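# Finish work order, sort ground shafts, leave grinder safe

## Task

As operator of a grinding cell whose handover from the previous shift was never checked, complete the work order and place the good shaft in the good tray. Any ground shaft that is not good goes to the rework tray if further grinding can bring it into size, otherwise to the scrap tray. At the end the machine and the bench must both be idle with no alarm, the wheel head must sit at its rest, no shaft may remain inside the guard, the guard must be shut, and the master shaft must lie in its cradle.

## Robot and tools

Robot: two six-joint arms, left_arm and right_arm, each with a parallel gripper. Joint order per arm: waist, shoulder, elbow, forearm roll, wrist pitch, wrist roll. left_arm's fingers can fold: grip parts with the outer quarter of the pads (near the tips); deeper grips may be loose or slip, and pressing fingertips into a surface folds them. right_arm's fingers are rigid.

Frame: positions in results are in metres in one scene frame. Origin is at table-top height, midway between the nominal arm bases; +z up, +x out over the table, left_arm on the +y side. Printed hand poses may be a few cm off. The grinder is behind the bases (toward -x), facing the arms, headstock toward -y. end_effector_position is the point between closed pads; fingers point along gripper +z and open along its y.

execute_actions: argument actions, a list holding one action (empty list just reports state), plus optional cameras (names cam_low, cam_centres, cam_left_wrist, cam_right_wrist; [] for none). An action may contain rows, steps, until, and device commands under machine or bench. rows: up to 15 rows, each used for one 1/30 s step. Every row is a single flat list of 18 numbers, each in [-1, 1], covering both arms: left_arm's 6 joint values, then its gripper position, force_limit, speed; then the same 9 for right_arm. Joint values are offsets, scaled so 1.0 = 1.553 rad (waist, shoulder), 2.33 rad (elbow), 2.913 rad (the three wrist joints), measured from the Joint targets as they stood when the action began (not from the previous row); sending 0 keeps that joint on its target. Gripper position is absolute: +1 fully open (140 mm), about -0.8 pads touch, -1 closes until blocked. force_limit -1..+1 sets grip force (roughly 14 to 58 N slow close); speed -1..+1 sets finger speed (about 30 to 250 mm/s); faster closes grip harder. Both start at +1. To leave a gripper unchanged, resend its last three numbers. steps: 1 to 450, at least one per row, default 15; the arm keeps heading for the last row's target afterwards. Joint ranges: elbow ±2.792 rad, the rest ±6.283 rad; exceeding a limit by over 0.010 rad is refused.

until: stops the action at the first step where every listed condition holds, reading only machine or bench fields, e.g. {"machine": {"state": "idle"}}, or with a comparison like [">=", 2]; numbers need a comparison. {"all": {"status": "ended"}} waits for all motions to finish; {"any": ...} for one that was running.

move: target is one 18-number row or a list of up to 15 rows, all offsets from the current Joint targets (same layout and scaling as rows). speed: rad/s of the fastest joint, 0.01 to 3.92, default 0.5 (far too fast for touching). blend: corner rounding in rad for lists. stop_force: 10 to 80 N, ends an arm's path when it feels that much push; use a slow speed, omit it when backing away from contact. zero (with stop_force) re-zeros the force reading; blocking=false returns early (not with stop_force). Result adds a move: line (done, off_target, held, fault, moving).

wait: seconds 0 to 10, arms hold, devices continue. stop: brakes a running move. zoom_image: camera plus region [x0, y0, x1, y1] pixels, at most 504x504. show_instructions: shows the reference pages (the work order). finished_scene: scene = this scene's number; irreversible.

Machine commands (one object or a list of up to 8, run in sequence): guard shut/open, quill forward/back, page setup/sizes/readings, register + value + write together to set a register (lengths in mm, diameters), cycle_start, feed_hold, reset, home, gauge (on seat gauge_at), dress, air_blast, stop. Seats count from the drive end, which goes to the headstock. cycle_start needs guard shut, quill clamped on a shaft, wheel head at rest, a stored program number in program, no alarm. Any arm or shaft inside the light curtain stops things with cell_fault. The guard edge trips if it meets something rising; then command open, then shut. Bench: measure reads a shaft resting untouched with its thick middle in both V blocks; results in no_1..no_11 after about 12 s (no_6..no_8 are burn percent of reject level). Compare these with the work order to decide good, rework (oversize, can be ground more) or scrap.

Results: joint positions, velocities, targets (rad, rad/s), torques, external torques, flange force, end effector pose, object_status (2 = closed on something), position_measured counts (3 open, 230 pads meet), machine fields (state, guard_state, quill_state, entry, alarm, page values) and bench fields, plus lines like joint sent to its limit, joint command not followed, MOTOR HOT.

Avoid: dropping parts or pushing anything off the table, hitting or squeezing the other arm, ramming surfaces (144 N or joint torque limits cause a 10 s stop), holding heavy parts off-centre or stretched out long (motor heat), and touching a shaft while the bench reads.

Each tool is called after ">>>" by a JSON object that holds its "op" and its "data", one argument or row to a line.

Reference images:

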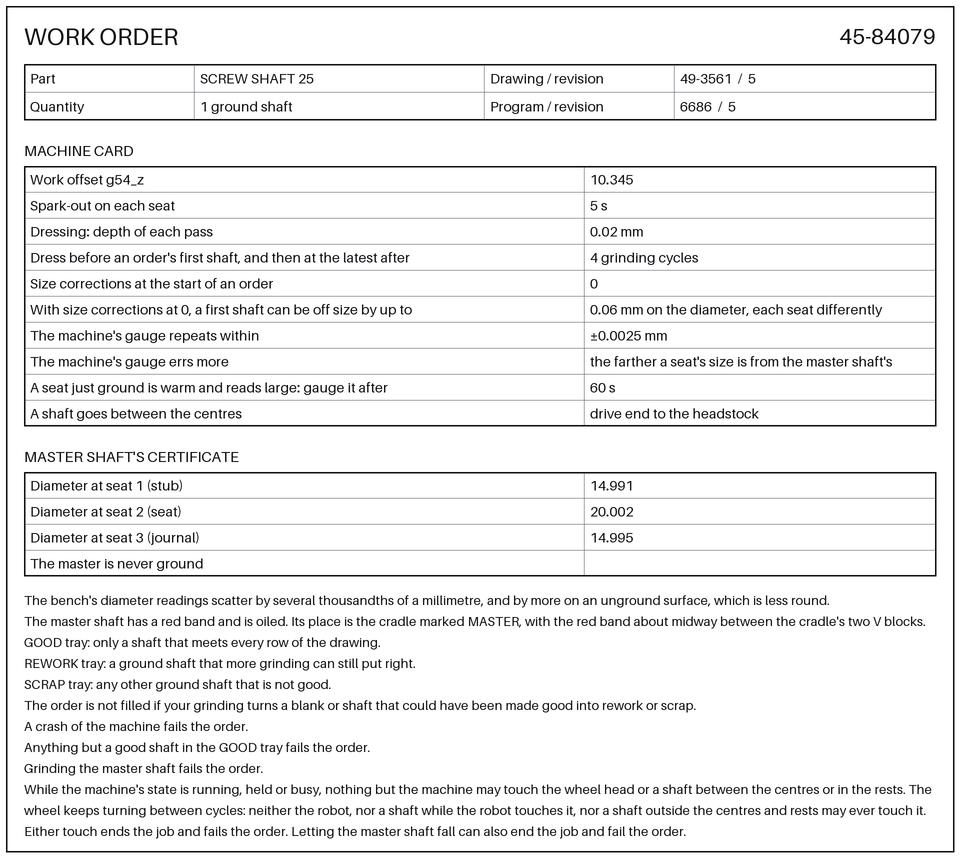

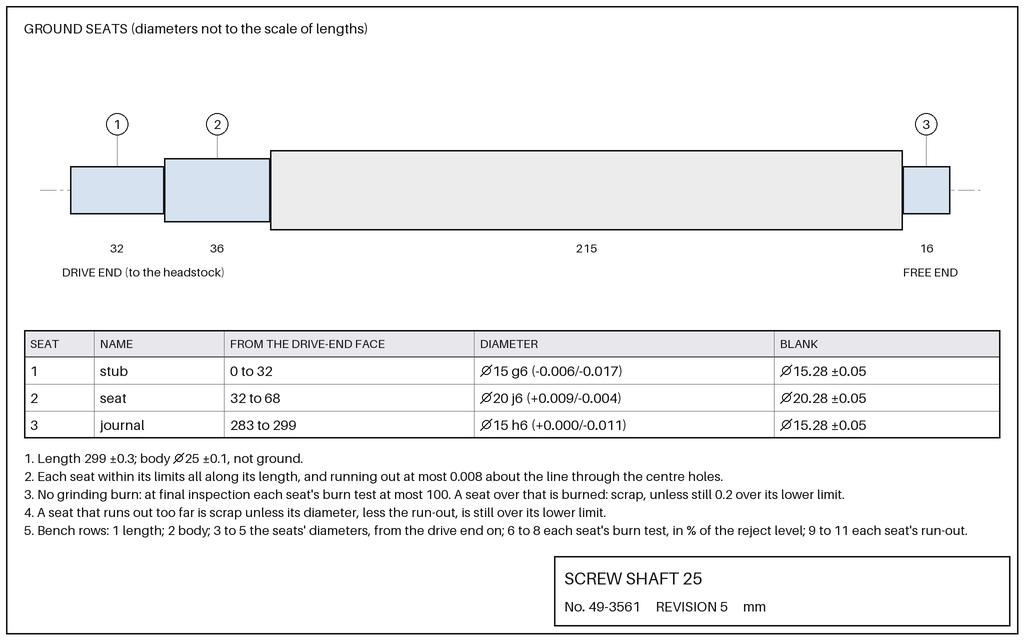

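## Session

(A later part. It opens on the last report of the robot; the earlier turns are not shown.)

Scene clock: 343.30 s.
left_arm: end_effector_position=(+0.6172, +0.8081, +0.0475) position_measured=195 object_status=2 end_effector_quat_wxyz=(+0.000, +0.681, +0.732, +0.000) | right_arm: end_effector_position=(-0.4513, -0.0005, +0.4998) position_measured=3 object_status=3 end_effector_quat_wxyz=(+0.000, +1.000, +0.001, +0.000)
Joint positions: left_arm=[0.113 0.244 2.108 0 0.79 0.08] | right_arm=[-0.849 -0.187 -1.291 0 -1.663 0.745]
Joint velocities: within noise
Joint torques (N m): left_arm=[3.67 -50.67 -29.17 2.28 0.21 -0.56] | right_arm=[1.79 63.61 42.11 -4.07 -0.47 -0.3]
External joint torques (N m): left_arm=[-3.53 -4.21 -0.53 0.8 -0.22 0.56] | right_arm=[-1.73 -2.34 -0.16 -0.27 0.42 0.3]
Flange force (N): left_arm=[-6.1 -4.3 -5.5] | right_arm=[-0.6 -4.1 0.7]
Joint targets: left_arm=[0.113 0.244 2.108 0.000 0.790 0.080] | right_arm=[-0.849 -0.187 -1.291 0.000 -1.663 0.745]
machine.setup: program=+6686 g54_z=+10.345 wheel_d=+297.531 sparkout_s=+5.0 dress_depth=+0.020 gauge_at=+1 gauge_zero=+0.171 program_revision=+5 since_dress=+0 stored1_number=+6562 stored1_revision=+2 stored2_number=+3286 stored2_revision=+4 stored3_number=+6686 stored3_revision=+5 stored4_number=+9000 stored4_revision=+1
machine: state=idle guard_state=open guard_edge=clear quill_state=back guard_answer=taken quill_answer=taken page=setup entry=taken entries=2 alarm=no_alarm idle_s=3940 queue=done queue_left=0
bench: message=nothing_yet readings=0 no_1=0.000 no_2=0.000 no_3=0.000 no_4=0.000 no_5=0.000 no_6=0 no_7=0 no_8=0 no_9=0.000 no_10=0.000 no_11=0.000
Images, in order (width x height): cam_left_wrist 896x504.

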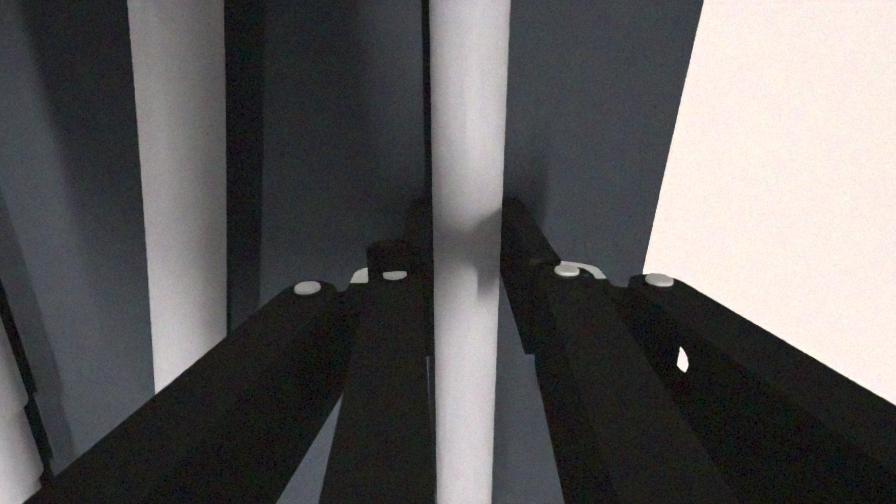

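>>> {"op": "move", "data": {
  "target": [0,-0.1277,-0.0853,0,0.1363,0,-1,0,-1,0,0,0,0,0,0,1,1,1],
  "speed": 0.25,
  "cameras": ["cam_left_wrist"]
}}

>>> {"op": "move", "data": {
  "target": [-0.7892,0.2543,-0.2563,0,0.0695,0.1686,-1,0,-1,0,0,0,0,0,0,1,1,1],
  "speed": 0.5,
  "cameras": ["cam_left_wrist","cam_low"]
}}

Scene clock: 367.97 s.
left_arm: end_effector_position=(+0.6171, +0.8081, +0.2492) position_measured=195 object_status=2 end_effector_quat_wxyz=(+0.000, +0.682, +0.732, +0.000) | right_arm: end_effector_position=(-0.4513, -0.0005, +0.4998) position_measured=3 object_status=3 end_effector_quat_wxyz=(+0.000, +1.000, +0.001, +0.000)
Joint positions: left_arm=[0.113 0.045 1.91 0 1.186 0.08] | right_arm=[-0.849 -0.187 -1.291 0 -1.663 0.745]
Joint velocities: within noise
Joint torques (N m): left_arm=[3.3 -46.98 -46.59 3.67 0.42 -0.05] | right_arm=[2.15 63.61 42 -4.06 -0.43 -0.32]
External joint torques (N m): left_arm=[-3.39 3.85 7.85 0.35 -0.44 0.05] | right_arm=[-2.15 -2.41 -0.07 -0.28 0.39 0.32]
Flange force (N): left_arm=[-7.1 -6.5 13.1] | right_arm=[-0.4 -4.7 0.5]
Joint targets: left_arm=[0.113 0.045 1.910 0.000 1.187 0.080] | right_arm=[-0.849 -0.187 -1.291 0.000 -1.663 0.745]
machine.setup: program=+6686 g54_z=+10.345 wheel_d=+297.531 sparkout_s=+5.0 dress_depth=+0.020 gauge_at=+1 gauge_zero=+0.171 program_revision=+5 since_dress=+0 stored1_number=+6562 stored1_revision=+2 stored2_number=+3286 stored2_revision=+4 stored3_number=+6686 stored3_revision=+5 stored4_number=+9000 stored4_revision=+1
machine: state=idle guard_state=open guard_edge=clear quill_state=back guard_answer=taken quill_answer=taken page=setup entry=taken entries=2 alarm=no_alarm idle_s=3964 queue=done queue_left=0
bench: message=nothing_yet readings=0 no_1=0.000 no_2=0.000 no_3=0.000 no_4=0.000 no_5=0.000 no_6=0 no_7=0 no_8=0 no_9=0.000 no_10=0.000 no_11=0.000
move: done
Images, in order (width x height): cam_left_wrist 896x504.

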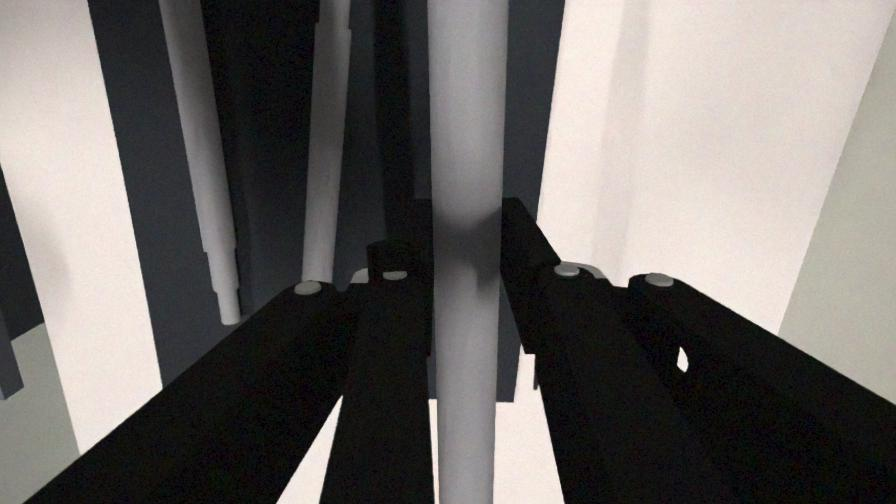

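Scene clock: 370.93 s.
left_arm: end_effector_position=(+0.5000, -0.0077, +0.2992) position_measured=195 object_status=2 end_effector_quat_wxyz=(+0.000, +0.999, -0.037, +0.000) end_effector_velocity=(-0.002, -0.002, +0.001) end_effector_angular_velocity=(-0.001, +0.000, -0.008) | right_arm: end_effector_position=(-0.4513, -0.0005, +0.4998) position_measured=3 object_status=3 end_effector_quat_wxyz=(+0.000, +1.000, +0.001, +0.000)
Joint positions: left_arm=[-1.112 0.44 1.312 0 1.389 0.571] | right_arm=[-0.849 -0.187 -1.291 0 -1.663 0.745]
Joint velocities: left_arm=[-0.003 0 -0.001 -0.001 0 0.005] | right_arm=[within noise]
Joint torques (N m): left_arm=[4.25 -93.58 -49.7 3.88 0.59 0.06] | right_arm=[1.6 64.08 41.89 -4.09 -0.38 -0.33]
External joint torques (N m): left_arm=[-4.12 9.39 8.89 0.35 -0.62 -0.06] | right_arm=[-1.58 -2.99 -0.05 -0.25 0.33 0.33]
Flange force (N): left_arm=[-8.2 -2.7 16.1] | right_arm=[-1.7 -4.9 0.2]
Joint targets: left_arm=[-1.113 0.440 1.312 0.000 1.389 0.571] | right_arm=[-0.849 -0.187 -1.291 0.000 -1.663 0.745]
machine.setup: program=+6686 g54_z=+10.345 wheel_d=+297.531 sparkout_s=+5.0 dress_depth=+0.020 gauge_at=+1 gauge_zero=+0.171 program_revision=+5 since_dress=+0 stored1_number=+6562 stored1_revision=+2 stored2_number=+3286 stored2_revision=+4 stored3_number=+6686 stored3_revision=+5 stored4_number=+9000 stored4_revision=+1
machine: state=idle guard_state=open guard_edge=clear quill_state=back guard_answer=taken quill_answer=taken page=setup entry=taken entries=2 alarm=no_alarm idle_s=3967 queue=done queue_left=0
bench: message=nothing_yet readings=0 no_1=0.000 no_2=0.000 no_3=0.000 no_4=0.000 no_5=0.000 no_6=0 no_7=0 no_8=0 no_9=0.000 no_10=0.000 no_11=0.000
move: done
Images, in order (width x height): cam_low 896x504, cam_left_wrist 896x504.

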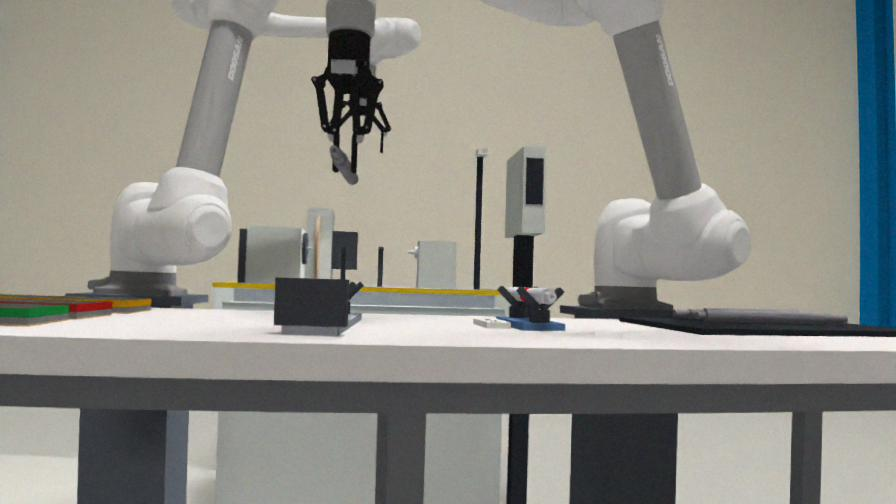

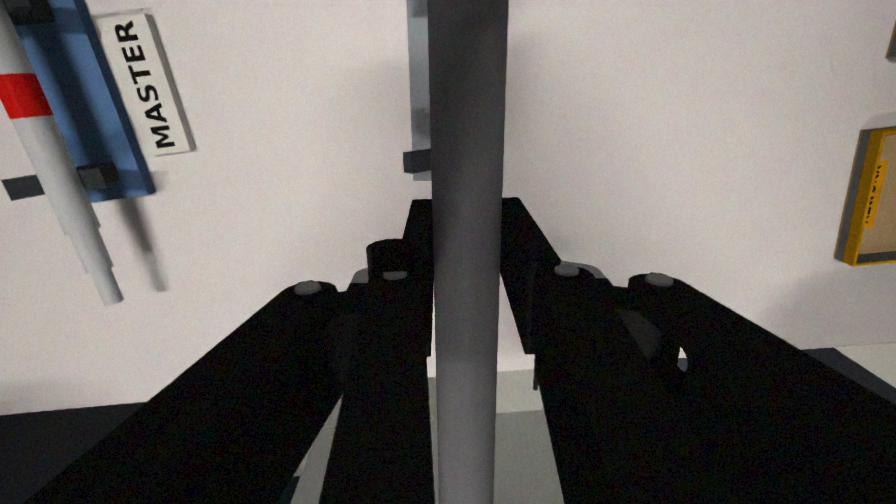

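>>> {"op": "move", "data": {
  "target": [0.0818,-0.0673,0.0483,0,-0.0027,0.0436,-1,0,-1,0,0,0,0,0,0,1,1,1],
  "cameras": ["cam_left_wrist"]
}}

>>> {"op": "move", "data": {
  "target": [0,0.0486,0.0754,0,-0.0862,0,-1,0,-1,0,0,0,0,0,0,1,1,1],
  "cameras": ["cam_left_wrist"]
}}

Scene clock: 392.77 s.
left_arm: end_effector_position=(+0.5496, +0.1001, +0.3192) position_measured=195 object_status=2 end_effector_quat_wxyz=(+0.000, +0.999, -0.038, +0.000) | right_arm: end_effector_position=(-0.4513, -0.0005, +0.4998) position_measured=3 object_status=3 end_effector_quat_wxyz=(+0.000, +1.000, +0.001, +0.000)
Joint positions: left_arm=[-0.986 0.336 1.425 0 1.381 0.698] | right_arm=[-0.849 -0.187 -1.291 0 -1.663 0.745]
Joint velocities: within noise
Joint torques (N m): left_arm=[4.63 -80.33 -48.74 3.86 0.62 -0.01] | right_arm=[1.96 64.09 42.25 -4.05 -0.38 -0.3]
External joint torques (N m): left_arm=[-4.91 5.93 7.77 0.37 -0.67 0.01] | right_arm=[-1.89 -3.06 -0.42 -0.28 0.34 0.3]
Flange force (N): left_arm=[-10.4 -1.7 13.8] | right_arm=[-0.9 -4.8 1.0]
Joint targets: left_arm=[-0.986 0.336 1.425 0.000 1.381 0.698] | right_arm=[-0.849 -0.187 -1.291 0.000 -1.663 0.745]
machine.setup: program=+6686 g54_z=+10.345 wheel_d=+297.531 sparkout_s=+5.0 dress_depth=+0.020 gauge_at=+1 gauge_zero=+0.171 program_revision=+5 since_dress=+0 stored1_number=+6562 stored1_revision=+2 stored2_number=+3286 stored2_revision=+4 stored3_number=+6686 stored3_revision=+5 stored4_number=+9000 stored4_revision=+1
machine: state=idle guard_state=open guard_edge=clear quill_state=back guard_answer=taken quill_answer=taken page=setup entry=taken entries=2 alarm=no_alarm idle_s=3989 queue=done queue_left=0
bench: message=nothing_yet readings=0 no_1=0.000 no_2=0.000 no_3=0.000 no_4=0.000 no_5=0.000 no_6=0 no_7=0 no_8=0 no_9=0.000 no_10=0.000 no_11=0.000
move: done
Images, in order (width x height): cam_left_wrist 896x504.

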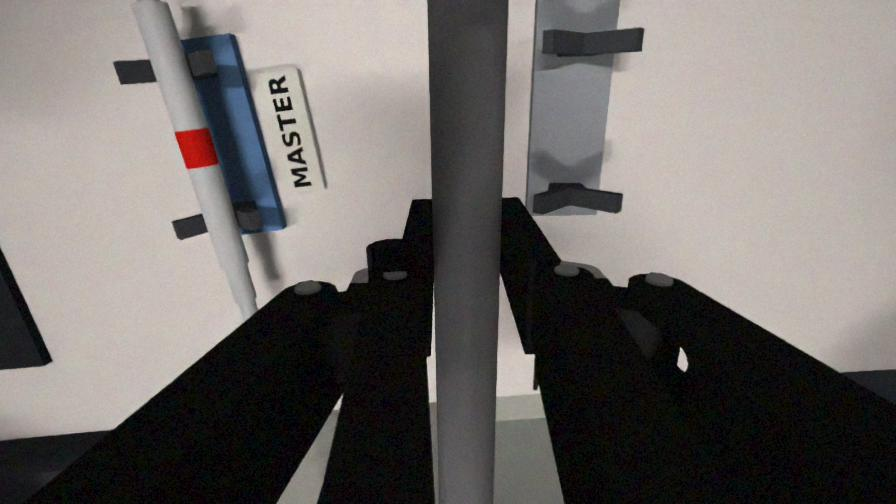

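Scene clock: 393.80 s.
left_arm: end_effector_position=(+0.5497, +0.1001, +0.1692) position_measured=195 object_status=2 end_effector_quat_wxyz=(+0.000, +0.999, -0.038, +0.000) | right_arm: end_effector_position=(-0.4513, -0.0005, +0.4998) position_measured=3 object_status=3 end_effector_quat_wxyz=(+0.000, +1.000, +0.001, +0.000)
Joint positions: left_arm=[-0.986 0.411 1.6 0 1.13 0.698] | right_arm=[-0.849 -0.187 -1.291 0 -1.663 0.745]
Joint velocities: within noise
Joint torques (N m): left_arm=[3.08 -87.03 -45.72 3.57 0.51 -0.07] | right_arm=[1.88 63.94 42.03 -4.05 -0.42 -0.28]
External joint torques (N m): left_arm=[-3.47 8.25 7.98 0.32 -0.55 0.07] | right_arm=[-1.98 -2.97 -0.23 -0.29 0.38 0.28]
Flange force (N): left_arm=[-7.3 -1.3 14.2] | right_arm=[-0.9 -5.1 0.7]
Joint targets: left_arm=[-0.986 0.411 1.601 0.000 1.130 0.698] | right_arm=[-0.849 -0.187 -1.291 0.000 -1.663 0.745]
machine.setup: program=+6686 g54_z=+10.345 wheel_d=+297.531 sparkout_s=+5.0 dress_depth=+0.020 gauge_at=+1 gauge_zero=+0.171 program_revision=+5 since_dress=+0 stored1_number=+6562 stored1_revision=+2 stored2_number=+3286 stored2_revision=+4 stored3_number=+6686 stored3_revision=+5 stored4_number=+9000 stored4_revision=+1
machine: state=idle guard_state=open guard_edge=clear quill_state=back guard_answer=taken quill_answer=taken page=setup entry=taken entries=2 alarm=no_alarm idle_s=3990 queue=done queue_left=0
bench: message=nothing_yet readings=0 no_1=0.000 no_2=0.000 no_3=0.000 no_4=0.000 no_5=0.000 no_6=0 no_7=0 no_8=0 no_9=0.000 no_10=0.000 no_11=0.000
move: done
Images, in order (width x height): cam_left_wrist 896x504.

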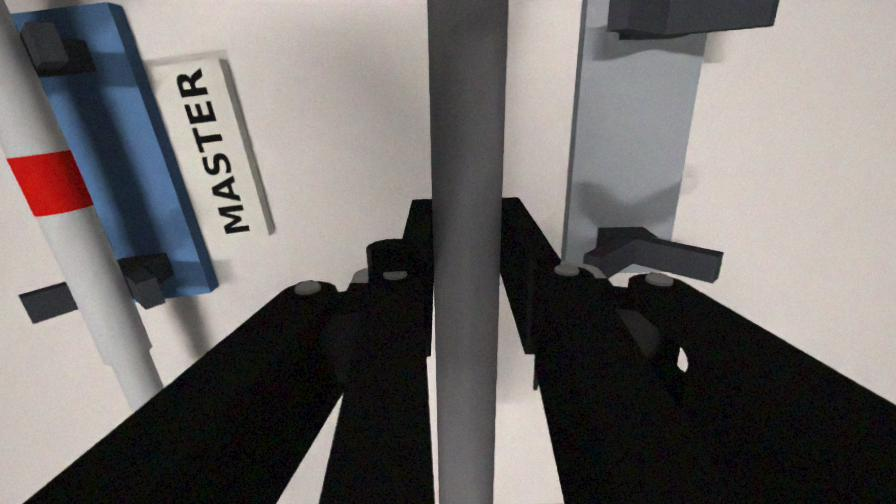

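>>> {"op": "move", "data": {
  "target": [-0.0325,0.1022,-0.1066,0,0.0308,-0.0204,-1,0,-1,0,0,0,0,0,0,1,1,1],
  "speed": 0.3,
  "cameras": ["cam_left_wrist","cam_low"]
}}

Scene clock: 428.93 s.
left_arm: end_effector_position=(+0.5767, -0.0118, +0.1689) position_measured=195 object_status=2 end_effector_quat_wxyz=(+0.000, +0.999, -0.033, +0.000) | right_arm: end_effector_position=(-0.4513, -0.0005, +0.4998) position_measured=3 object_status=3 end_effector_quat_wxyz=(+0.000, +1.000, +0.001, +0.000)
Joint positions: left_arm=[-1.036 0.57 1.352 0 1.22 0.639] | right_arm=[-0.849 -0.187 -1.291 0 -1.663 0.745]
Joint velocities: within noise
Joint torques (N m): left_arm=[4.09 -106.85 -46.34 3.68 0.62 -0.05] | right_arm=[1.85 63.98 42.17 -4.02 -0.38 -0.24]
External joint torques (N m): left_arm=[-3.49 11.65 7.09 0.39 -0.65 0.05] | right_arm=[-1.7 -2.81 -0.13 -0.33 0.35 0.24]
Flange force (N): left_arm=[-3.6 1.9 14.5] | right_arm=[-1.2 -4.8 0.5]
Joint targets: left_arm=[-1.036 0.570 1.352 0.000 1.220 0.639] | right_arm=[-0.849 -0.187 -1.291 0.000 -1.663 0.745]
machine.setup: program=+6686 g54_z=+10.345 wheel_d=+297.531 sparkout_s=+5.0 dress_depth=+0.020 gauge_at=+1 gauge_zero=+0.171 program_revision=+5 since_dress=+0 stored1_number=+6562 stored1_revision=+2 stored2_number=+3286 stored2_revision=+4 stored3_number=+6686 stored3_revision=+5 stored4_number=+9000 stored4_revision=+1
machine: state=idle guard_state=open guard_edge=clear quill_state=back guard_answer=taken quill_answer=taken page=setup entry=taken entries=2 alarm=no_alarm idle_s=4025 queue=done queue_left=0
bench: message=nothing_yet readings=0 no_1=0.000 no_2=0.000 no_3=0.000 no_4=0.000 no_5=0.000 no_6=0 no_7=0 no_8=0 no_9=0.000 no_10=0.000 no_11=0.000
move: done
Images, in order (width x height): cam_low 896x504, cam_left_wrist 896x504.

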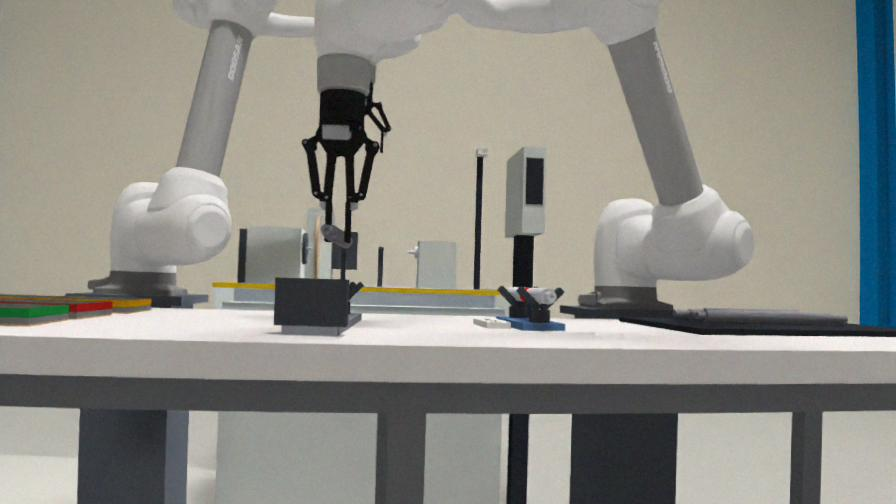

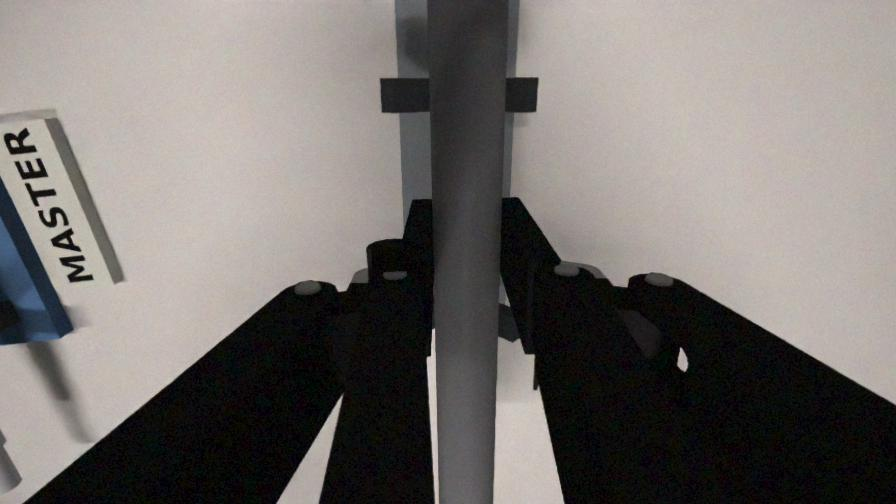

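>>> {"op": "move", "data": {
  "target": [
    [-0.0012,0.0091,0.0062,0,-0.0098,-0.0006,-1,0,-1,0,0,0,0,0,0,1,1,1],
    [-0.0012,0.0353,0.0273,0,-0.0407,-0.0006,-1,0,-1,0,0,0,0,0,0,1,1,1]
  ],
  "speed": [0.05,0.02],
  "stop_force": 12,
  "cameras": ["cam_left_wrist","cam_low"]
}}

Scene clock: 454.43 s.
left_arm: end_effector_position=(+0.5763, -0.0142, +0.0891) position_measured=195 object_status=2 end_effector_quat_wxyz=(+0.000, +0.999, -0.033, +0.000) | right_arm: end_effector_position=(-0.4513, -0.0005, +0.4998) position_measured=3 object_status=3 end_effector_quat_wxyz=(+0.000, +1.000, +0.001, +0.000)
Joint positions: left_arm=[-1.038 0.625 1.416 0 1.101 0.637] | right_arm=[-0.849 -0.187 -1.291 0 -1.663 0.745]
Joint velocities: within noise
Joint torques (N m): left_arm=[3.19 -106.95 -44.33 3.47 0.62 -0.04] | right_arm=[1.77 64.37 42.07 -4.08 -0.4 -0.3]
External joint torques (N m): left_arm=[-3.13 8.9 6.86 0.41 -0.66 0.05] | right_arm=[-1.88 -2.56 0 -0.28 0.35 0.3]
Flange force (N): left_arm=[-6.0 -1.8 12.6] | right_arm=[-0.9 -4.8 0.2]
Joint targets: left_arm=[-1.038 0.625 1.416 0.000 1.101 0.637] | right_arm=[-0.849 -0.187 -1.291 0.000 -1.663 0.745]
machine.setup: program=+6686 g54_z=+10.345 wheel_d=+297.531 sparkout_s=+5.0 dress_depth=+0.020 gauge_at=+1 gauge_zero=+0.171 program_revision=+5 since_dress=+0 stored1_number=+6562 stored1_revision=+2 stored2_number=+3286 stored2_revision=+4 stored3_number=+6686 stored3_revision=+5 stored4_number=+9000 stored4_revision=+1
machine: state=idle guard_state=open guard_edge=clear quill_state=back guard_answer=taken quill_answer=taken page=setup entry=taken entries=2 alarm=no_alarm idle_s=4050 queue=done queue_left=0
bench: message=nothing_yet readings=0 no_1=0.000 no_2=0.000 no_3=0.000 no_4=0.000 no_5=0.000 no_6=0 no_7=0 no_8=0 no_9=0.000 no_10=0.000 no_11=0.000
move: done
Images, in order (width x height): cam_low 896x504, cam_left_wrist 896x504.

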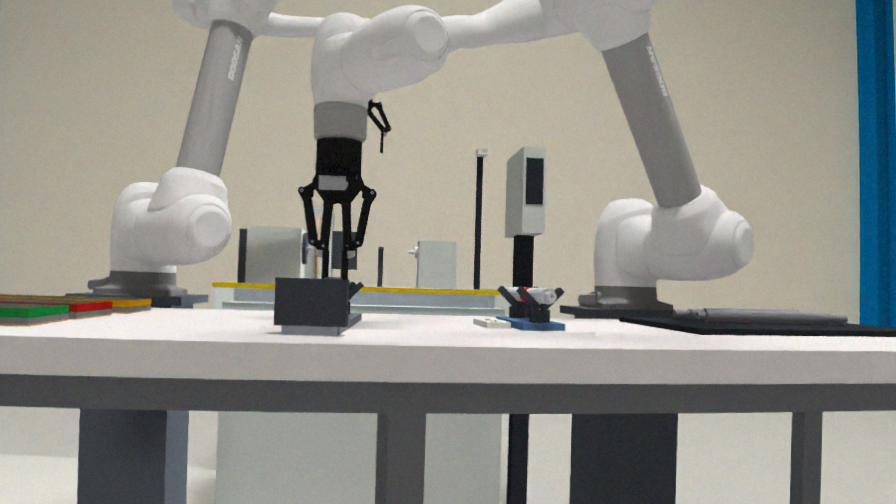

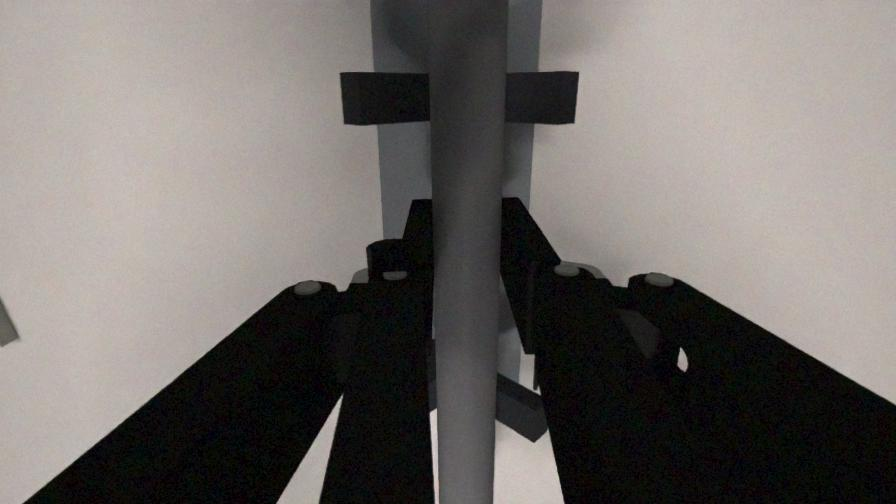

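>>> {"op": "move", "data": {
  "target": [0,0.02,0.0115,0,-0.0198,0,-1,0,-1,0,0,0,0,0,0,1,1,1],
  "speed": 0.015,
  "stop_force": 12,
  "cameras": ["cam_left_wrist","cam_low"]
}}

Scene clock: 464.93 s.
left_arm: end_effector_position=(+0.5764, -0.0143, +0.0841) position_measured=195 object_status=2 end_effector_quat_wxyz=(+0.000, +0.999, -0.033, +0.000) | right_arm: end_effector_position=(-0.4513, -0.0005, +0.4998) position_measured=3 object_status=3 end_effector_quat_wxyz=(+0.000, +1.000, +0.001, +0.000)
Joint positions: left_arm=[-1.038 0.629 1.419 0 1.094 0.637] | right_arm=[-0.849 -0.187 -1.291 0 -1.663 0.745]
Joint velocities: within noise
Joint torques (N m): left_arm=[0.95 -87.9 -37.56 2.93 -2.46 -0.12] | right_arm=[1.7 63.75 42.05 -4.08 -0.38 -0.32]
External joint torques (N m): left_arm=[-0.83 -10.12 0.29 0.93 2.42 0.12] | right_arm=[-1.68 -1.93 -0.02 -0.27 0.32 0.32]
Flange force (N): left_arm=[-8.7 -9.5 -10.9] | right_arm=[-0.5 -3.7 0.3]
Joint targets: left_arm=[-1.038 0.629 1.419 0.000 1.094 0.637] | right_arm=[-0.849 -0.187 -1.291 0.000 -1.663 0.745]
machine.setup: program=+6686 g54_z=+10.345 wheel_d=+297.531 sparkout_s=+5.0 dress_depth=+0.020 gauge_at=+1 gauge_zero=+0.171 program_revision=+5 since_dress=+0 stored1_number=+6562 stored1_revision=+2 stored2_number=+3286 stored2_revision=+4 stored3_number=+6686 stored3_revision=+5 stored4_number=+9000 stored4_revision=+1
machine: state=idle guard_state=open guard_edge=clear quill_state=back guard_answer=taken quill_answer=taken page=setup entry=taken entries=2 alarm=no_alarm idle_s=4060 queue=done queue_left=0
bench: message=nothing_yet readings=0 no_1=0.000 no_2=0.000 no_3=0.000 no_4=0.000 no_5=0.000 no_6=0 no_7=0 no_8=0 no_9=0.000 no_10=0.000 no_11=0.000
move: contact (left_arm); left_arm: the wrist pitch is farthest, 0.051 rad from its target
Images, in order (width x height): cam_low 896x504, cam_left_wrist 896x504.

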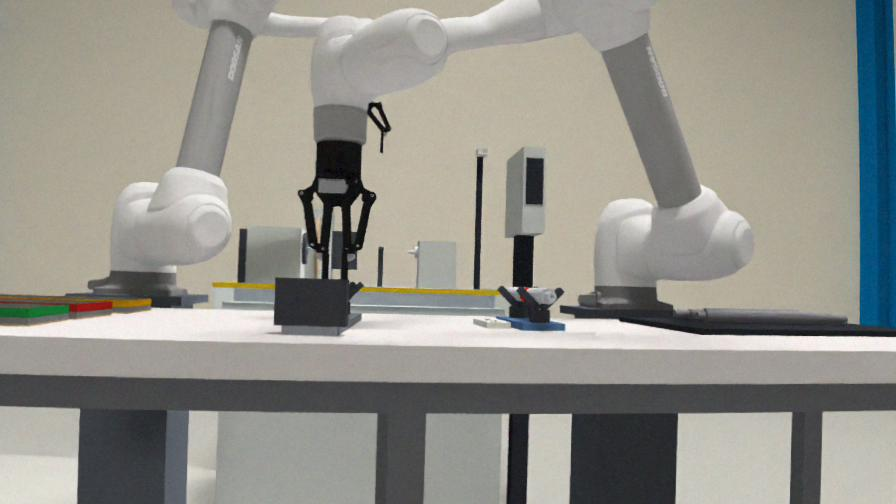

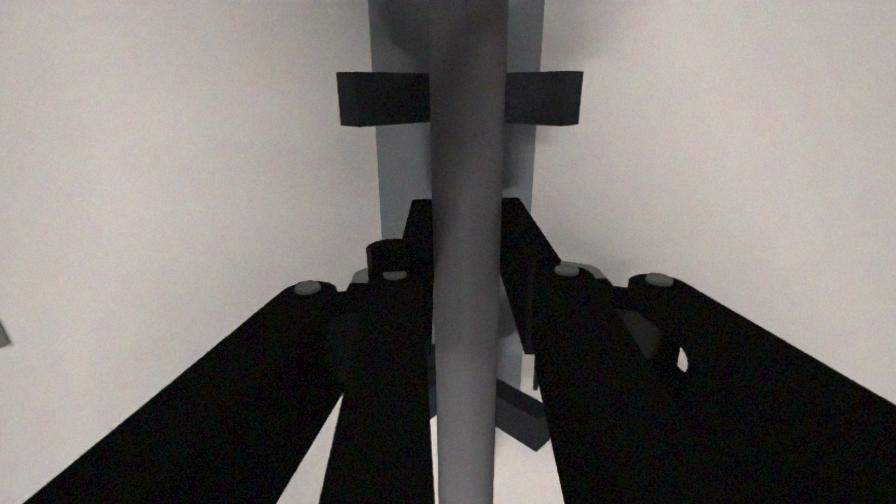

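>>> {"op": "execute_actions", "data": {
  "actions": [
    {"rows":[[0,0,0,0,0,0,0.2,0,-1,0,0,0,0,0,0,1,1,1]],"steps":75}
  ],
  "cameras": ["cam_left_wrist"]
}}

Scene clock: 480.63 s.
left_arm: end_effector_position=(+0.5764, -0.0143, +0.0840) position_measured=104 object_status=3 end_effector_quat_wxyz=(+0.000, +0.999, -0.033, +0.000) | right_arm: end_effector_position=(-0.4513, -0.0005, +0.4998) position_measured=3 object_status=3 end_effector_quat_wxyz=(+0.000, +1.000, +0.001, +0.000)
Joint positions: left_arm=[-1.038 0.629 1.419 0 1.094 0.637] | right_arm=[-0.849 -0.187 -1.291 0 -1.663 0.745]
Joint velocities: within noise
Joint torques (N m): left_arm=[3.27 -98.99 -39.31 3.52 0.54 0] | right_arm=[1.82 63.74 41.96 -4.06 -0.34 -0.31]
External joint torques (N m): left_arm=[-2.76 1.44 2.31 0.32 -0.57 0] | right_arm=[-1.81 -1.9 0.24 -0.31 0.3 0.31]
Flange force (N): left_arm=[-5.3 -1.5 3.6] | right_arm=[-0.6 -4.3 -0.2]
Joint targets: left_arm=[-1.038 0.629 1.419 0.000 1.094 0.637] | right_arm=[-0.849 -0.187 -1.291 0.000 -1.663 0.745]
machine.setup: program=+6686 g54_z=+10.345 wheel_d=+297.531 sparkout_s=+5.0 dress_depth=+0.020 gauge_at=+1 gauge_zero=+0.171 program_revision=+5 since_dress=+0 stored1_number=+6562 stored1_revision=+2 stored2_number=+3286 stored2_revision=+4 stored3_number=+6686 stored3_revision=+5 stored4_number=+9000 stored4_revision=+1
machine: state=idle guard_state=open guard_edge=clear quill_state=back guard_answer=taken quill_answer=taken page=setup entry=taken entries=2 alarm=no_alarm idle_s=4076 queue=done queue_left=0
bench: message=nothing_yet readings=0 no_1=0.000 no_2=0.000 no_3=0.000 no_4=0.000 no_5=0.000 no_6=0 no_7=0 no_8=0 no_9=0.000 no_10=0.000 no_11=0.000
Images, in order (width x height): cam_left_wrist 896x504.

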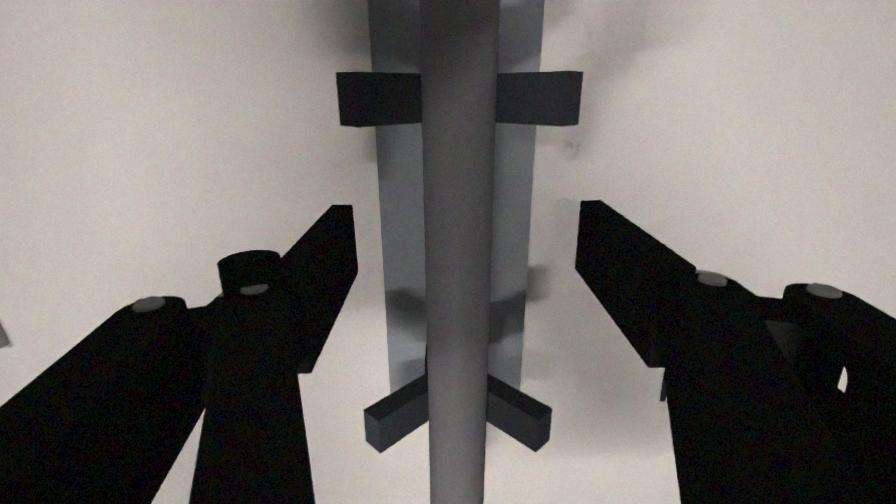

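>>> {"op": "move", "data": {
  "target": [0,-0.0404,-0.0438,0,0.0565,0,0.2,0,-1,0,0,0,0,0,0,1,1,1],
  "speed": 0.2,
  "cameras": ["cam_left_wrist"]
}}

>>> {"op": "execute_actions", "data": {
  "actions": [
    {"bench":{"measure":true},"steps":450,"until":{"bench":{"readings":[">=",1]}}}
  ],
  "cameras": []
}}

Scene clock: 486.40 s.
left_arm: end_effector_position=(+0.5782, -0.0171, +0.1908) position_measured=104 object_status=3 end_effector_quat_wxyz=(+0.000, +0.999, -0.033, +0.000) | right_arm: end_effector_position=(-0.4513, -0.0005, +0.4998) position_measured=3 object_status=3 end_effector_quat_wxyz=(+0.000, +1.000, +0.001, +0.000)
Joint positions: left_arm=[-1.038 0.566 1.317 0 1.258 0.637] | right_arm=[-0.849 -0.187 -1.291 0 -1.663 0.745]
Joint velocities: within noise
Joint torques (N m): left_arm=[3.2 -95.54 -42.63 3.82 0.42 -0.07] | right_arm=[1.54 64.12 42 -4.09 -0.37 -0.3]
External joint torques (N m): left_arm=[-3.01 0.43 2.9 0.3 -0.45 0.07] | right_arm=[-1.47 -2.75 0.06 -0.26 0.33 0.3]
Flange force (N): left_arm=[-7.3 -3.6 4.0] | right_arm=[-1.7 -4.7 0.1]
Joint targets: left_arm=[-1.038 0.566 1.317 0.000 1.258 0.637] | right_arm=[-0.849 -0.187 -1.291 0.000 -1.663 0.745]
machine.setup: program=+6686 g54_z=+10.345 wheel_d=+297.531 sparkout_s=+5.0 dress_depth=+0.020 gauge_at=+1 gauge_zero=+0.171 program_revision=+5 since_dress=+0 stored1_number=+6562 stored1_revision=+2 stored2_number=+3286 stored2_revision=+4 stored3_number=+6686 stored3_revision=+5 stored4_number=+9000 stored4_revision=+1
machine: state=idle guard_state=open guard_edge=clear quill_state=back guard_answer=taken quill_answer=taken page=setup entry=taken entries=2 alarm=no_alarm idle_s=4082 queue=done queue_left=0
bench: message=nothing_yet readings=0 no_1=0.000 no_2=0.000 no_3=0.000 no_4=0.000 no_5=0.000 no_6=0 no_7=0 no_8=0 no_9=0.000 no_10=0.000 no_11=0.000
move: done
Images, in order (width x height): cam_left_wrist 896x504.

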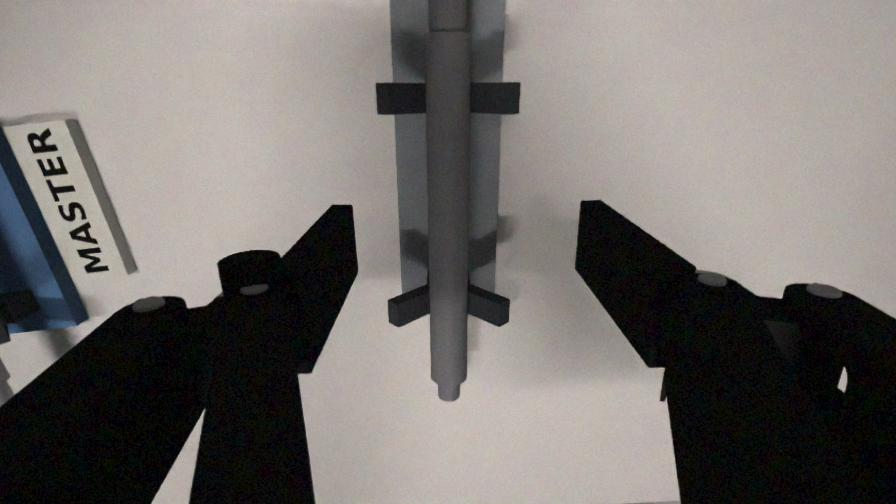

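Scene clock: 498.60 s.
left_arm: end_effector_position=(+0.5782, -0.0171, +0.1909) position_measured=104 object_status=3 end_effector_quat_wxyz=(+0.000, +0.999, -0.033, +0.000) | right_arm: end_effector_position=(-0.4513, -0.0005, +0.4998) position_measured=3 object_status=3 end_effector_quat_wxyz=(+0.000, +1.000, +0.001, +0.000)
Joint positions: left_arm=[-1.038 0.566 1.317 0 1.258 0.637] | right_arm=[-0.849 -0.187 -1.291 0 -1.663 0.745]
Joint velocities: within noise
Joint torques (N m): left_arm=[3.11 -96.24 -42.02 3.81 0.55 -0.04] | right_arm=[1.7 63.94 41.98 -4.09 -0.35 -0.29]
External joint torques (N m): left_arm=[-3.3 0.76 2.08 0.32 -0.59 0.04] | right_arm=[-1.75 -2.61 -0.05 -0.26 0.31 0.29]
Flange force (N): left_arm=[-6.0 -1.5 3.5] | right_arm=[-1.1 -4.7 0.3]
Joint targets: left_arm=[-1.038 0.566 1.317 0.000 1.258 0.637] | right_arm=[-0.849 -0.187 -1.291 0.000 -1.663 0.745]
Tool commands: left_gripper/position=+0.2 left_gripper/force_limit=+0.0 left_gripper/speed=-1.0 right_gripper/position=+1.0 right_gripper/force_limit=+1.0 right_gripper/speed=+1.0
machine.setup: program=+6686 g54_z=+10.345 wheel_d=+297.531 sparkout_s=+5.0 dress_depth=+0.020 gauge_at=+1 gauge_zero=+0.171 program_revision=+5 since_dress=+0 stored1_number=+6562 stored1_revision=+2 stored2_number=+3286 stored2_revision=+4 stored3_number=+6686 stored3_revision=+5 stored4_number=+9000 stored4_revision=+1
machine: state=idle guard_state=open guard_edge=clear quill_state=back guard_answer=taken quill_answer=taken page=setup entry=taken entries=2 alarm=no_alarm idle_s=4094 queue=done queue_left=0
bench: message=measure_taken readings=1 no_1=299.002 no_2=25.032 no_3=15.269 no_4=20.297 no_5=15.264 no_6=43 no_7=43 no_8=45 no_9=0.002 no_10=0.007 no_11=0.005
No camera images: "cameras" was empty.

>>> {"op": "move", "data": {
  "target": [0.744,-0.4372,0.2396,0,0.0415,-0.1652,0.2,0,-1,0,-0.0411,0.1532,0,-0.1006,0,1,1,1],
  "cameras": ["cam_left_wrist","cam_right_wrist"]
}}

Scene clock: 524.50 s.
left_arm: end_effector_position=(+0.5499, +0.7999, +0.3490) position_measured=104 object_status=3 end_effector_quat_wxyz=(+0.000, +0.707, +0.707, +0.000) | right_arm: end_effector_position=(-0.4514, -0.0004, +0.6499) position_measured=3 object_status=3 end_effector_quat_wxyz=(+0.000, +1.000, +0.001, +0.000)
Joint positions: left_arm=[0.118 -0.113 1.875 0 1.379 0.156] | right_arm=[-0.849 -0.251 -0.934 0 -1.956 0.745]
Joint velocities: within noise
Joint torques (N m): left_arm=[1.91 -28.42 -43.07 3.97 0.45 -0.11] | right_arm=[1.57 67.47 38.79 -3.68 -0.47 -0.3]
External joint torques (N m): left_arm=[-1.98 -1.16 1.95 0.29 -0.47 0.11] | right_arm=[-1.65 -2.28 0.35 -0.38 0.43 0.3]
Flange force (N): left_arm=[-4.9 -3.9 3.5] | right_arm=[-1.6 -5.1 -1.8]
Joint targets: left_arm=[0.118 -0.113 1.875 0.000 1.379 0.156] | right_arm=[-0.849 -0.251 -0.934 0.000 -1.956 0.745]
machine.setup: program=+6686 g54_z=+10.345 wheel_d=+297.531 sparkout_s=+5.0 dress_depth=+0.020 gauge_at=+1 gauge_zero=+0.171 program_revision=+5 since_dress=+0 stored1_number=+6562 stored1_revision=+2 stored2_number=+3286 stored2_revision=+4 stored3_number=+6686 stored3_revision=+5 stored4_number=+9000 stored4_revision=+1
machine: state=idle guard_state=open guard_edge=clear quill_state=back guard_answer=taken quill_answer=taken page=setup entry=taken entries=2 alarm=no_alarm idle_s=4119 queue=done queue_left=0
bench: message=measure_taken readings=1 no_1=299.002 no_2=25.032 no_3=15.269 no_4=20.297 no_5=15.264 no_6=43 no_7=43 no_8=45 no_9=0.002 no_10=0.007 no_11=0.005
move: done
Images, in order (width x height): cam_left_wrist 896x504, cam_right_wrist 896x504.

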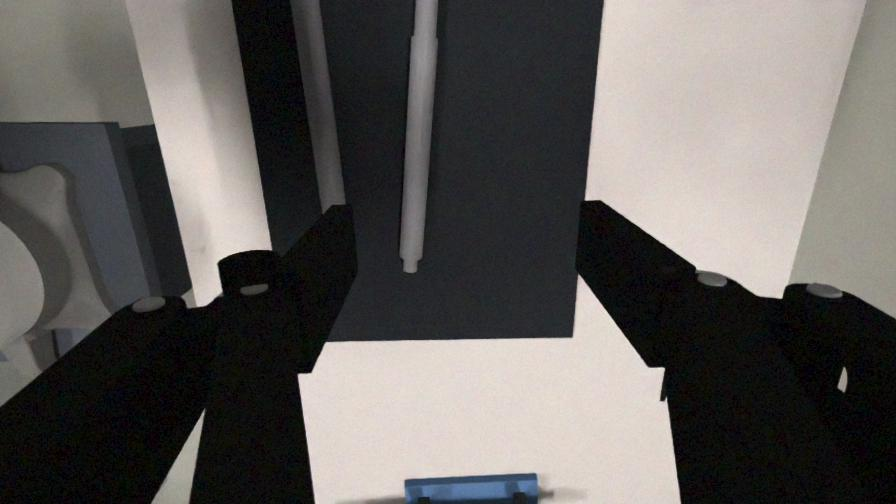

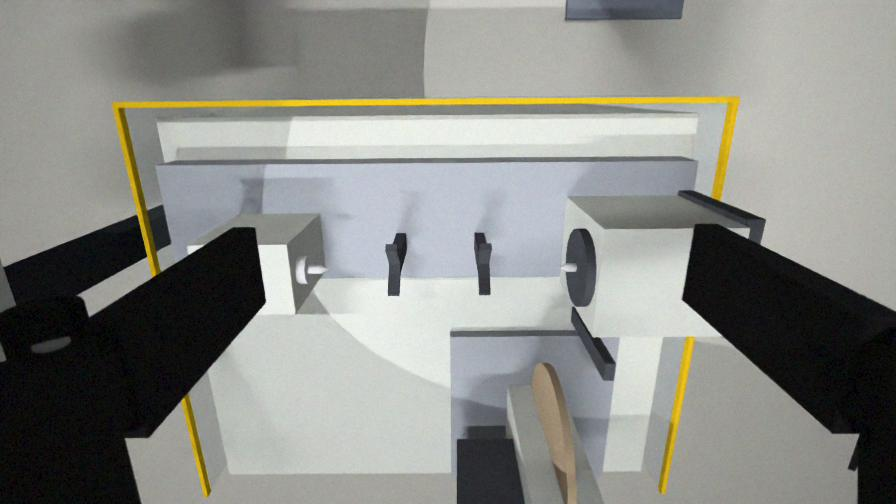

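>>> {"op": "move", "data": {
  "target": [0,0,0,0,0,0,0.2,0,-1,-0.8535,-0.331,0.0656,0,0.124,0.6018,0.2,0,-1],
  "cameras": ["cam_low","cam_right_wrist"]
}}

Scene clock: 584.83 s.
left_arm: end_effector_position=(+0.5498, +0.8000, +0.3490) position_measured=104 object_status=3 end_effector_quat_wxyz=(+0.000, +0.707, +0.707, +0.000) | right_arm: end_effector_position=(+0.5499, +0.2901, +0.2998) position_measured=104 object_status=3 end_effector_quat_wxyz=(+0.000, -0.032, +0.999, +0.000)
Joint positions: left_arm=[0.118 -0.113 1.875 0 1.379 0.156] | right_arm=[-2.175 -0.765 -0.782 0 -1.595 2.497]
Joint velocities: within noise
Joint torques (N m): left_arm=[3.25 -28.94 -43.4 3.96 0.56 -0.06] | right_arm=[1.46 118.05 42.14 -3.98 -0.43 -0.44]
External joint torques (N m): left_arm=[-3.18 -0.21 2.4 0.3 -0.58 0.06] | right_arm=[-1.26 -3.92 -0.03 -0.3 0.4 0.45]
Flange force (N): left_arm=[-7.3 -2.6 4.7] | right_arm=[-5.8 5.8 0.6]
Joint targets: left_arm=[0.118 -0.113 1.875 0.000 1.379 0.156] | right_arm=[-2.175 -0.766 -0.782 0.000 -1.595 2.497]
machine.setup: program=+6686 g54_z=+10.345 wheel_d=+297.531 sparkout_s=+5.0 dress_depth=+0.020 gauge_at=+1 gauge_zero=+0.171 program_revision=+5 since_dress=+0 stored1_number=+6562 stored1_revision=+2 stored2_number=+3286 stored2_revision=+4 stored3_number=+6686 stored3_revision=+5 stored4_number=+9000 stored4_revision=+1
machine: state=idle guard_state=open guard_edge=clear quill_state=back guard_answer=taken quill_answer=taken page=setup entry=taken entries=2 alarm=no_alarm idle_s=4179 queue=done queue_left=0
bench: message=measure_taken readings=1 no_1=299.002 no_2=25.032 no_3=15.269 no_4=20.297 no_5=15.264 no_6=43 no_7=43 no_8=45 no_9=0.002 no_10=0.007 no_11=0.005
move: done
Images, in order (width x height): cam_low 896x504, cam_right_wrist 896x504.

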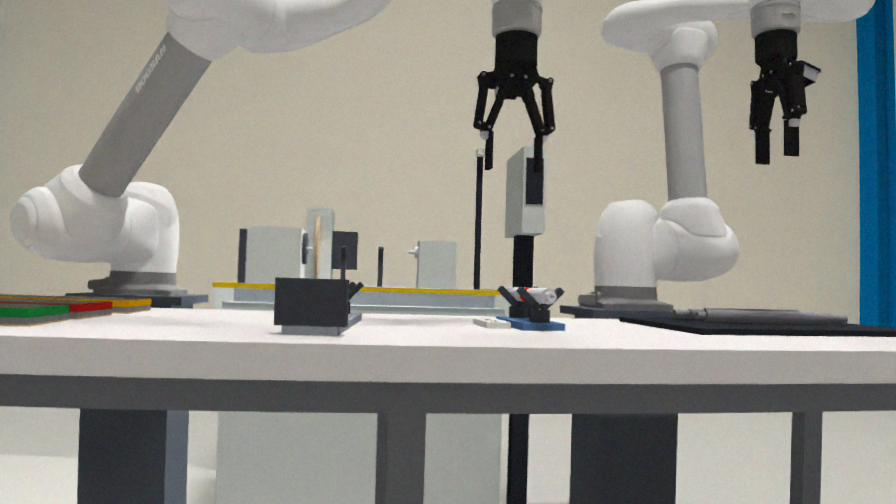

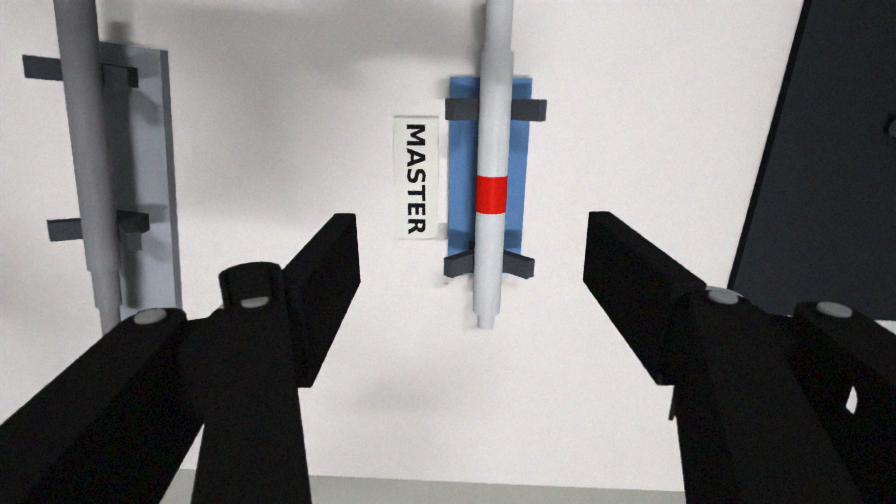

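>>> {"op": "move", "data": {
  "target": [0,0,0,0,0,0,0.2,0,-1,0.0004,-0.0632,-0.0316,0,0.059,0.005,0.2,0,-1],
  "speed": 0.2,
  "cameras": ["cam_right_wrist"]
}}

Scene clock: 604.30 s.
left_arm: end_effector_position=(+0.5498, +0.8000, +0.3490) position_measured=104 object_status=3 end_effector_quat_wxyz=(+0.000, +0.707, +0.707, +0.000) | right_arm: end_effector_position=(+0.5692, +0.3203, +0.1598) position_measured=104 object_status=3 end_effector_quat_wxyz=(+0.000, -0.025, +1.000, +0.000)
Joint positions: left_arm=[0.118 -0.113 1.875 0 1.379 0.156] | right_arm=[-2.174 -0.864 -0.855 0 -1.423 2.512]
Joint velocities: within noise
Joint torques (N m): left_arm=[3.16 -28.92 -43.37 3.99 0.53 0] | right_arm=[2.17 126.65 41.49 -3.96 -0.45 -0.31]
External joint torques (N m): left_arm=[-3.29 -0.2 2.38 0.26 -0.55 0] | right_arm=[-2.23 -4.94 0.56 -0.32 0.42 0.31]
Flange force (N): left_arm=[-7.6 -2.5 4.6] | right_arm=[-8.8 8.3 1.5]
Joint targets: left_arm=[0.118 -0.113 1.875 0.000 1.379 0.156] | right_arm=[-2.174 -0.864 -0.855 0.000 -1.423 2.512]
machine.setup: program=+6686 g54_z=+10.345 wheel_d=+297.531 sparkout_s=+5.0 dress_depth=+0.020 gauge_at=+1 gauge_zero=+0.171 program_revision=+5 since_dress=+0 stored1_number=+6562 stored1_revision=+2 stored2_number=+3286 stored2_revision=+4 stored3_number=+6686 stored3_revision=+5 stored4_number=+9000 stored4_revision=+1
machine: state=idle guard_state=open guard_edge=clear quill_state=back guard_answer=taken quill_answer=taken page=setup entry=taken entries=2 alarm=no_alarm idle_s=4198 queue=done queue_left=0
bench: message=measure_taken readings=1 no_1=299.002 no_2=25.032 no_3=15.269 no_4=20.297 no_5=15.264 no_6=43 no_7=43 no_8=45 no_9=0.002 no_10=0.007 no_11=0.005
move: done
Images, in order (width x height): cam_right_wrist 896x504.

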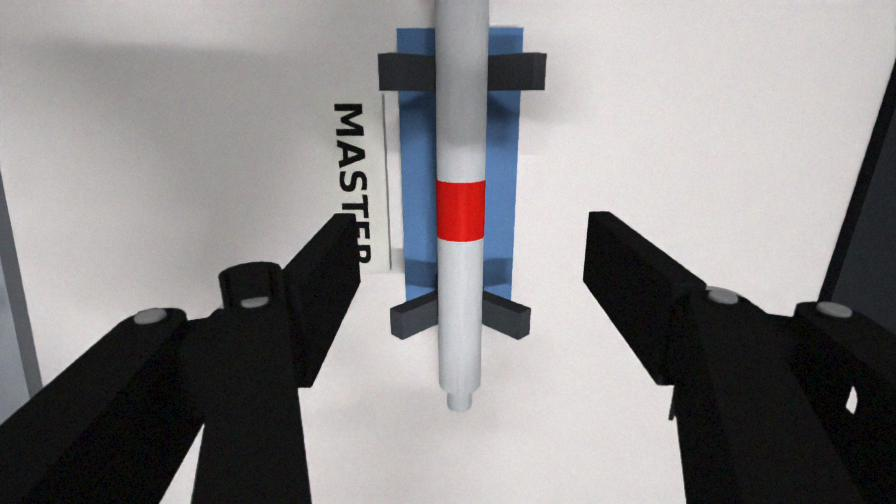

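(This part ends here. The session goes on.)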